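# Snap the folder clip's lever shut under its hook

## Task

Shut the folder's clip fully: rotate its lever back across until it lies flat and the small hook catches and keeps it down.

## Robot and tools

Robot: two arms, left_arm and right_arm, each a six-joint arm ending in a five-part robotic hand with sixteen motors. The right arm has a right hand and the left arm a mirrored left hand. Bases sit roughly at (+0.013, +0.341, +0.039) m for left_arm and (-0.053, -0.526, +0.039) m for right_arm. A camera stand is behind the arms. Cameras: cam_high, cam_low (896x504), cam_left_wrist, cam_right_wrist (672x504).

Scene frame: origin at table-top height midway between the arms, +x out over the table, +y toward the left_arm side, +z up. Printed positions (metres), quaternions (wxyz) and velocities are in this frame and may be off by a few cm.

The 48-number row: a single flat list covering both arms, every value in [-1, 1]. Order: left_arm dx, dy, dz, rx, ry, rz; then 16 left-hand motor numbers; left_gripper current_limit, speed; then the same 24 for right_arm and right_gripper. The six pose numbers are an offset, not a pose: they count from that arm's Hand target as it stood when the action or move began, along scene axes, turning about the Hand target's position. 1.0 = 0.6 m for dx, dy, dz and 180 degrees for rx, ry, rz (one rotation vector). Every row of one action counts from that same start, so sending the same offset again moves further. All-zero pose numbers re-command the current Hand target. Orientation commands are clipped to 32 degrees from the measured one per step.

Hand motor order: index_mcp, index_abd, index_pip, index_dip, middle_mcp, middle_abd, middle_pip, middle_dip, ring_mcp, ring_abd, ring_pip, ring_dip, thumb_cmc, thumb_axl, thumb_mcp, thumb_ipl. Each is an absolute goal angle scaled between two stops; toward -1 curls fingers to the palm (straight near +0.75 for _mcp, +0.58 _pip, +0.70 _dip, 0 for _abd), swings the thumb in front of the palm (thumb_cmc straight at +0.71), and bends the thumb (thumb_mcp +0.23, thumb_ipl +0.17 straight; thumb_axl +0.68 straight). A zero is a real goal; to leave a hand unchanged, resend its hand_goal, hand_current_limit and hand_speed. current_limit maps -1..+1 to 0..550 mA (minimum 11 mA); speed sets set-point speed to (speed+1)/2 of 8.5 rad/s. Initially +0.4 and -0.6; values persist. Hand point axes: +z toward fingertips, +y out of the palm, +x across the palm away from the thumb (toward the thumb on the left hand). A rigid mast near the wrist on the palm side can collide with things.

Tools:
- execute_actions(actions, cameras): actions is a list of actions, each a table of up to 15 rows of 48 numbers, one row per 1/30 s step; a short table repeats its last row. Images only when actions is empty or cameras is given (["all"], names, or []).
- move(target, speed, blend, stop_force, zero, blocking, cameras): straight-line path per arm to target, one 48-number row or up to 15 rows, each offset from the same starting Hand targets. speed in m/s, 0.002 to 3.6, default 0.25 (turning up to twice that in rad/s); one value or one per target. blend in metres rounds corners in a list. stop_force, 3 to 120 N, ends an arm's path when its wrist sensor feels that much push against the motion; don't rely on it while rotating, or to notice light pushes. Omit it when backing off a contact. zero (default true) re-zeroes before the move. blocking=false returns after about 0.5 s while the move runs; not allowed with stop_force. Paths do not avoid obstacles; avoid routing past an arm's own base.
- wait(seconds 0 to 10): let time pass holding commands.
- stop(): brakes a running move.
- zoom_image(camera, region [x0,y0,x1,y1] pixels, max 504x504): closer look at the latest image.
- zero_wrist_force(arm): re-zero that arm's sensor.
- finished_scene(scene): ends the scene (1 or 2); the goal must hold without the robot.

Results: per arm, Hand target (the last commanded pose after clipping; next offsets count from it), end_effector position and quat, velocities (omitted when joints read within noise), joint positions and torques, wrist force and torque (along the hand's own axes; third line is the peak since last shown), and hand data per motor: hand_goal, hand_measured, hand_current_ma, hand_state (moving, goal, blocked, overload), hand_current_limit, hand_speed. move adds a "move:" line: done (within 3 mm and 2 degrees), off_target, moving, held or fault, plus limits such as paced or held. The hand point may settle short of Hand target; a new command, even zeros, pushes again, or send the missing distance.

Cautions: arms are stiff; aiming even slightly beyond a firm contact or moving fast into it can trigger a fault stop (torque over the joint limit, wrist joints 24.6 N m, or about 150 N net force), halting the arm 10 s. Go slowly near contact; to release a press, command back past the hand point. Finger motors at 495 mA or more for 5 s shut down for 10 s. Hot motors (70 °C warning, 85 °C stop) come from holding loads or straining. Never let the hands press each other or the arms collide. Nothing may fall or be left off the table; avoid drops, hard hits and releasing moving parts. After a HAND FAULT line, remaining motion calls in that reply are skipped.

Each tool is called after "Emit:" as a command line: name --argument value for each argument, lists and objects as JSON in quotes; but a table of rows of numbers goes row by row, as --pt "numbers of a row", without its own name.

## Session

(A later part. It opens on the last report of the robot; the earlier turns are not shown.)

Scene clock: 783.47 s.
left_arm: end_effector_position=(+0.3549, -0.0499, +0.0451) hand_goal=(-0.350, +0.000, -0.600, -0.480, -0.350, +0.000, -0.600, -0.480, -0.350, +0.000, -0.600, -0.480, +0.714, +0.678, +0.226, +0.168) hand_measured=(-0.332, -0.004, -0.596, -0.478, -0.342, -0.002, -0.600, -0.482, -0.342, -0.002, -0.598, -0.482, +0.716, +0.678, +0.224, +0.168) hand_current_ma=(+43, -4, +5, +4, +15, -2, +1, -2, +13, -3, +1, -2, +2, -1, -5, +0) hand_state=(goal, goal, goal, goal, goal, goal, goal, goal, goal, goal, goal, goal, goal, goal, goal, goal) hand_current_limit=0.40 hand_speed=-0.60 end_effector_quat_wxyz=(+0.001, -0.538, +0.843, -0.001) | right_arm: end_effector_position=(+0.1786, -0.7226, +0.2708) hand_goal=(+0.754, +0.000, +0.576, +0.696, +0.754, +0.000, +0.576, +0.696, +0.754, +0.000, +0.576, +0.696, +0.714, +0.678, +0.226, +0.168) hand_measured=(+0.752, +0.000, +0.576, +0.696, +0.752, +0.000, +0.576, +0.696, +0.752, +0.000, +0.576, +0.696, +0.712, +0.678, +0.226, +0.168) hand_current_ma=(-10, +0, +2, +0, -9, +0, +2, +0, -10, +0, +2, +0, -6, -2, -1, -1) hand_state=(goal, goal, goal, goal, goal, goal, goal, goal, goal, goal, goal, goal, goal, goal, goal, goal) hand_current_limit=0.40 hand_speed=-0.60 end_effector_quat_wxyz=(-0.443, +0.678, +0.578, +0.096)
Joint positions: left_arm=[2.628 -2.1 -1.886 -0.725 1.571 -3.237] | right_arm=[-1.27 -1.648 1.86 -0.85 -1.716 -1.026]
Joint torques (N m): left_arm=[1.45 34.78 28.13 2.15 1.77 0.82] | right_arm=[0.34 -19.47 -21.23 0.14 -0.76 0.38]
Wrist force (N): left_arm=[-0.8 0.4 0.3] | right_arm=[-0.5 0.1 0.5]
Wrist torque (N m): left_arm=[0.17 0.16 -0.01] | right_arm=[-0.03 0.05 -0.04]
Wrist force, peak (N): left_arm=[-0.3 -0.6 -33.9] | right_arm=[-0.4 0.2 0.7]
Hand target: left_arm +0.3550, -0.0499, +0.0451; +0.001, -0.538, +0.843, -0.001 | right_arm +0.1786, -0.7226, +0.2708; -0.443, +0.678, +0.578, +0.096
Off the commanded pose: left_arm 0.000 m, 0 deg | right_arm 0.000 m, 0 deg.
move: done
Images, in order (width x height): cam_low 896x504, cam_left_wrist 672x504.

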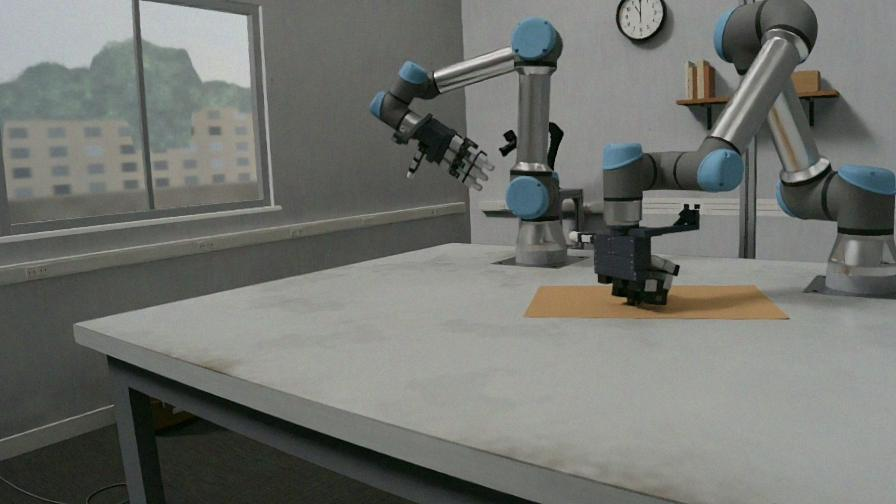

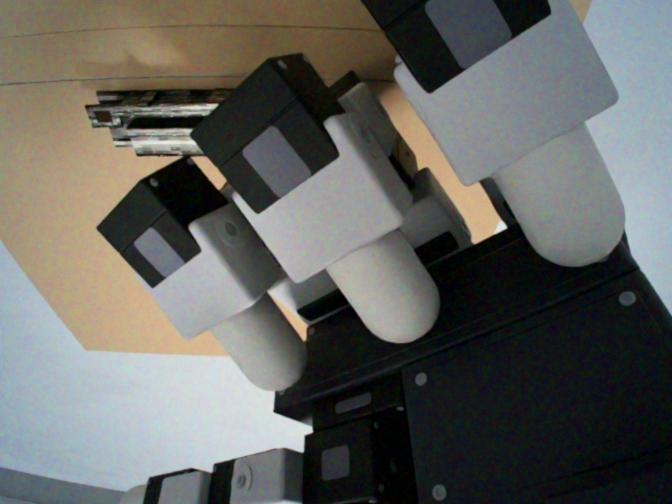

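Emit:
move --target '[-0.0578, -0.074, 0.0248, 0, 0, 0, -0.35, 0, -0.6, -0.48, -0.35, 0, -0.6, -0.48, -0.35, 0, -0.6, -0.48, 0.714, 0.678, 0.226, 0.168, 0.4, -0.6, 0, 0, 0, 0, 0, 0, 0.754, 0.0, 0.576, 0.696, 0.754, 0.0, 0.576, 0.696, 0.754, 0.0, 0.576, 0.696, 0.714, 0.678, 0.226, 0.168, 0.4, -0.6]' --speed 0.06 --cameras '["cam_left_wrist"]'

Emit:
zoom_image --camera "cam_left_wrist" --region '[180, 0, 330, 110]'

Emit:
zoom_image --camera "cam_left_wrist" --region '[200, 0, 290, 70]'

Scene clock: 803.87 s.
left_arm: end_effector_position=(+0.3204, -0.0945, +0.0601) hand_goal=(-0.350, +0.000, -0.600, -0.480, -0.350, +0.000, -0.600, -0.480, -0.350, +0.000, -0.600, -0.480, +0.714, +0.678, +0.226, +0.168) hand_measured=(-0.332, -0.004, -0.596, -0.478, -0.342, -0.002, -0.600, -0.482, -0.342, -0.002, -0.598, -0.482, +0.716, +0.678, +0.224, +0.168) hand_current_ma=(+43, -4, +5, +4, +15, -2, +1, -2, +13, -3, +1, -2, +2, -1, -5, +0) hand_state=(goal, goal, goal, goal, goal, goal, goal, goal, goal, goal, goal, goal, goal, goal, goal, goal) hand_current_limit=0.40 hand_speed=-0.60 end_effector_quat_wxyz=(+0.001, -0.538, +0.843, -0.001) end_effector_velocity=(+0.002, +0.001, +0.000) end_effector_angular_velocity=(-0.001, -0.001, -0.001) | right_arm: end_effector_position=(+0.1786, -0.7226, +0.2708) hand_goal=(+0.754, +0.000, +0.576, +0.696, +0.754, +0.000, +0.576, +0.696, +0.754, +0.000, +0.576, +0.696, +0.714, +0.678, +0.226, +0.168) hand_measured=(+0.752, +0.000, +0.576, +0.696, +0.752, +0.000, +0.576, +0.696, +0.752, +0.000, +0.576, +0.696, +0.712, +0.678, +0.226, +0.168) hand_current_ma=(-10, +0, +2, +0, -9, +0, +2, +0, -10, +0, +2, +0, -6, -2, -1, -1) hand_state=(goal, goal, goal, goal, goal, goal, goal, goal, goal, goal, goal, goal, goal, goal, goal, goal) hand_current_limit=0.40 hand_speed=-0.60 end_effector_quat_wxyz=(-0.443, +0.678, +0.578, +0.096)
Joint positions: left_arm=[2.53 -2.087 -1.853 -0.77 1.571 -3.334] | right_arm=[-1.27 -1.648 1.86 -0.85 -1.716 -1.026]
Joint velocities: left_arm=[0.003 0 -0.001 0.002 0 0.005] | right_arm=[within noise]
Joint torques (N m): left_arm=[6.47 32.53 6.37 3.33 2.11 2.15] | right_arm=[0.51 -18.27 -21.99 0.02 -0.86 0.54]
Wrist force (N): left_arm=[-0.9 0.6 0.3] | right_arm=[-0.3 0.2 0.3]
Wrist torque (N m): left_arm=[0.20 0.19 -0.25] | right_arm=[0.00 0.03 -0.02]
Wrist force, peak (N): left_arm=[-1.3 0.9 0.3] | right_arm=[-0.4 0.1 0.7]
Hand target: left_arm +0.3203, -0.0943, +0.0599; +0.001, -0.538, +0.843, -0.001 | right_arm +0.1786, -0.7226, +0.2708; -0.443, +0.678, +0.578, +0.096
Off the commanded pose: left_arm 0.000 m, 0 deg | right_arm 0.000 m, 0 deg.
move: done
Images, in order (width x height): cam_left_wrist 672x504.

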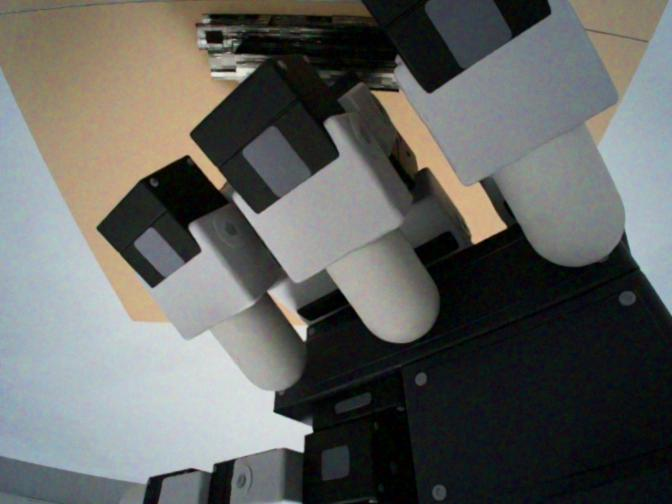

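Scaled by 3.360 from the camera's 672x504 image, which has a finer 960x720 frame.

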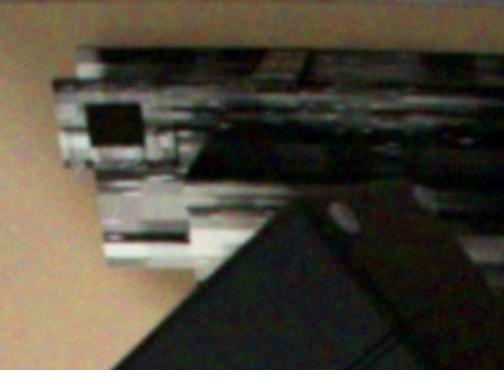

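Scaled by 5.600 from the camera's 672x504 image, which has a finer 960x720 frame.

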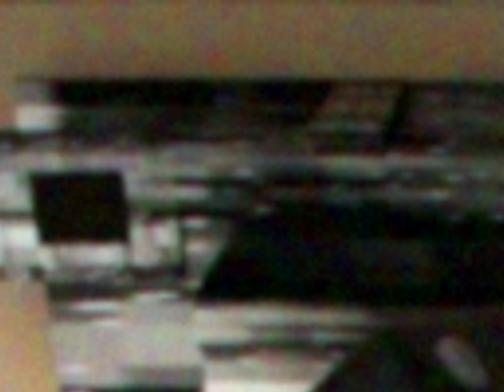

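Emit:
move --target '[0, 0.05, 0.2, 0, 0, 0, -0.35, 0, -0.6, -0.48, -0.35, 0, -0.6, -0.48, -0.35, 0, -0.6, -0.48, 0.714, 0.678, 0.226, 0.168, 0.4, -0.6, 0, 0, 0, 0, 0, 0, 0.754, 0.0, 0.576, 0.696, 0.754, 0.0, 0.576, 0.696, 0.754, 0.0, 0.576, 0.696, 0.714, 0.678, 0.226, 0.168, 0.4, -0.6]' --speed 0.15 --cameras '["cam_low", "cam_high"]'

Emit:
zoom_image --camera "cam_low" --region '[610, 260, 670, 320]'

Emit:
zoom_image --camera "cam_high" --region '[380, 160, 450, 240]'

Scene clock: 848.40 s.
left_arm: end_effector_position=(+0.3204, -0.0643, +0.1799) hand_goal=(-0.350, +0.000, -0.600, -0.480, -0.350, +0.000, -0.600, -0.480, -0.350, +0.000, -0.600, -0.480, +0.714, +0.678, +0.226, +0.168) hand_measured=(-0.332, -0.004, -0.596, -0.478, -0.342, -0.002, -0.600, -0.482, -0.342, -0.002, -0.598, -0.482, +0.716, +0.678, +0.224, +0.168) hand_current_ma=(+41, -4, +5, +4, +15, -2, +1, -2, +13, -3, +1, -2, +2, -1, -5, +0) hand_state=(goal, goal, goal, goal, goal, goal, goal, goal, goal, goal, goal, goal, goal, goal, goal, goal) hand_current_limit=0.40 hand_speed=-0.60 end_effector_quat_wxyz=(+0.001, -0.538, +0.843, -0.001) | right_arm: end_effector_position=(+0.1786, -0.7226, +0.2708) hand_goal=(+0.754, +0.000, +0.576, +0.696, +0.754, +0.000, +0.576, +0.696, +0.754, +0.000, +0.576, +0.696, +0.714, +0.678, +0.226, +0.168) hand_measured=(+0.752, +0.000, +0.576, +0.696, +0.752, +0.000, +0.576, +0.696, +0.752, +0.000, +0.576, +0.696, +0.712, +0.678, +0.226, +0.168) hand_current_ma=(-10, +0, +2, +0, -9, +0, +2, +0, -10, +0, +2, +0, -6, -2, -1, -1) hand_state=(goal, goal, goal, goal, goal, goal, goal, goal, goal, goal, goal, goal, goal, goal, goal, goal) hand_current_limit=0.40 hand_speed=-0.60 end_effector_quat_wxyz=(-0.443, +0.678, +0.578, +0.096)
Joint positions: left_arm=[2.574 -1.863 -1.809 -1.038 1.571 -3.291] | right_arm=[-1.27 -1.648 1.86 -0.85 -1.716 -1.026]
Joint torques (N m): left_arm=[-6.95 36.79 8.65 1.68 -2.1 -2.24] | right_arm=[1.13 -19.59 -21.29 -0.07 -0.95 0.43]
Wrist force (N): left_arm=[-1.0 0.5 0.2] | right_arm=[-0.2 0.1 0.4]
Wrist torque (N m): left_arm=[0.21 0.24 -0.11] | right_arm=[-0.02 0.02 -0.01]
Wrist force, peak (N): left_arm=[-0.6 0.2 2.1] | right_arm=[-0.3 0.3 0.6]
Hand target: left_arm +0.3203, -0.0643, +0.1799; +0.001, -0.538, +0.843, -0.001 | right_arm +0.1786, -0.7226, +0.2708; -0.443, +0.678, +0.578, +0.096
Off the commanded pose: left_arm 0.000 m, 0 deg | right_arm 0.000 m, 0 deg.
move: done
Images, in order (width x height): cam_high 896x504, cam_low 896x504.

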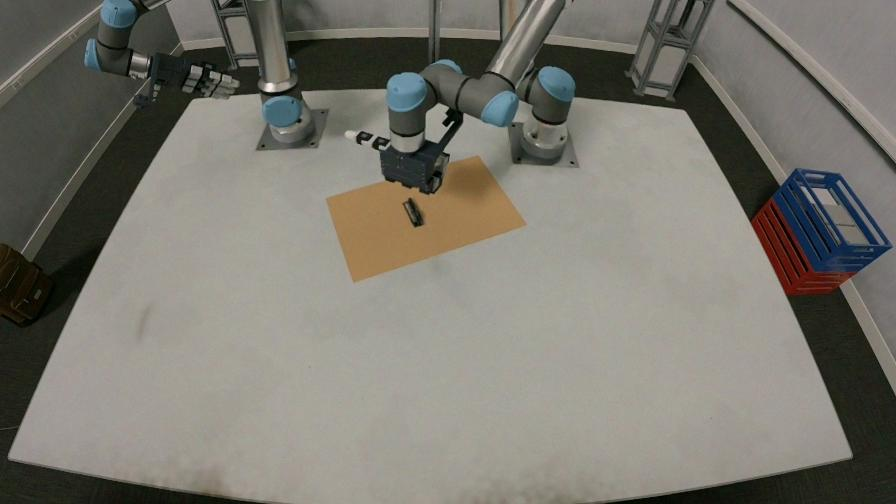

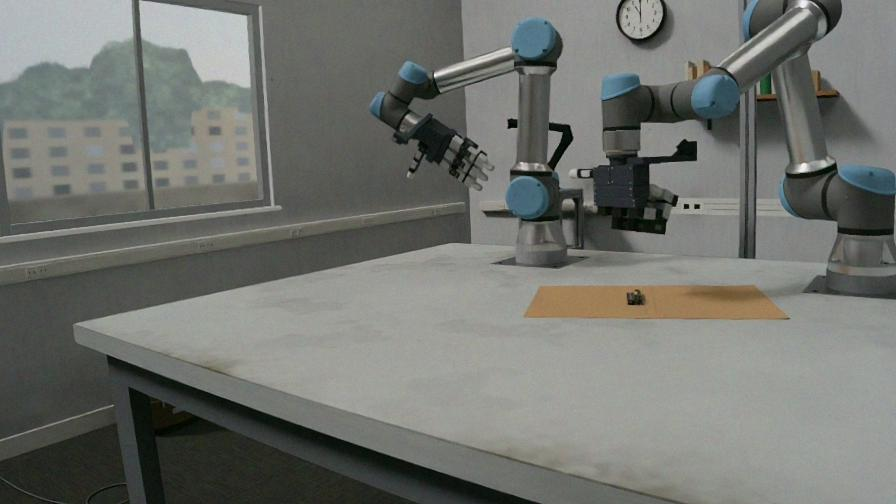

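Scaled by 8.400 from the camera's 896x504 image, which has a finer 1280x720 frame.

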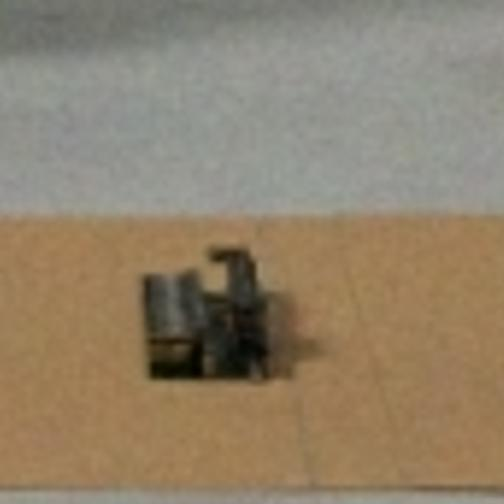

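Scaled by 6.300 from the camera's 896x504 image, which has a finer 1280x720 frame.

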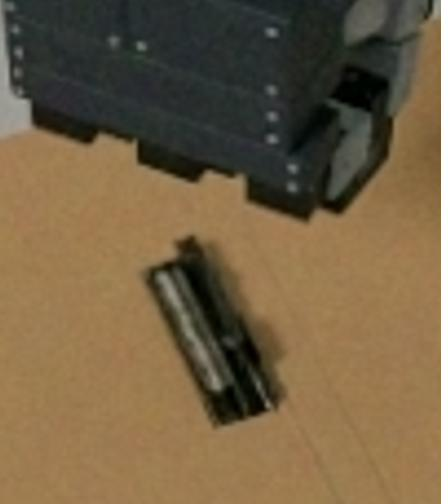

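Emit:
finished_scene --scene 1

The scene is finished: the task was done.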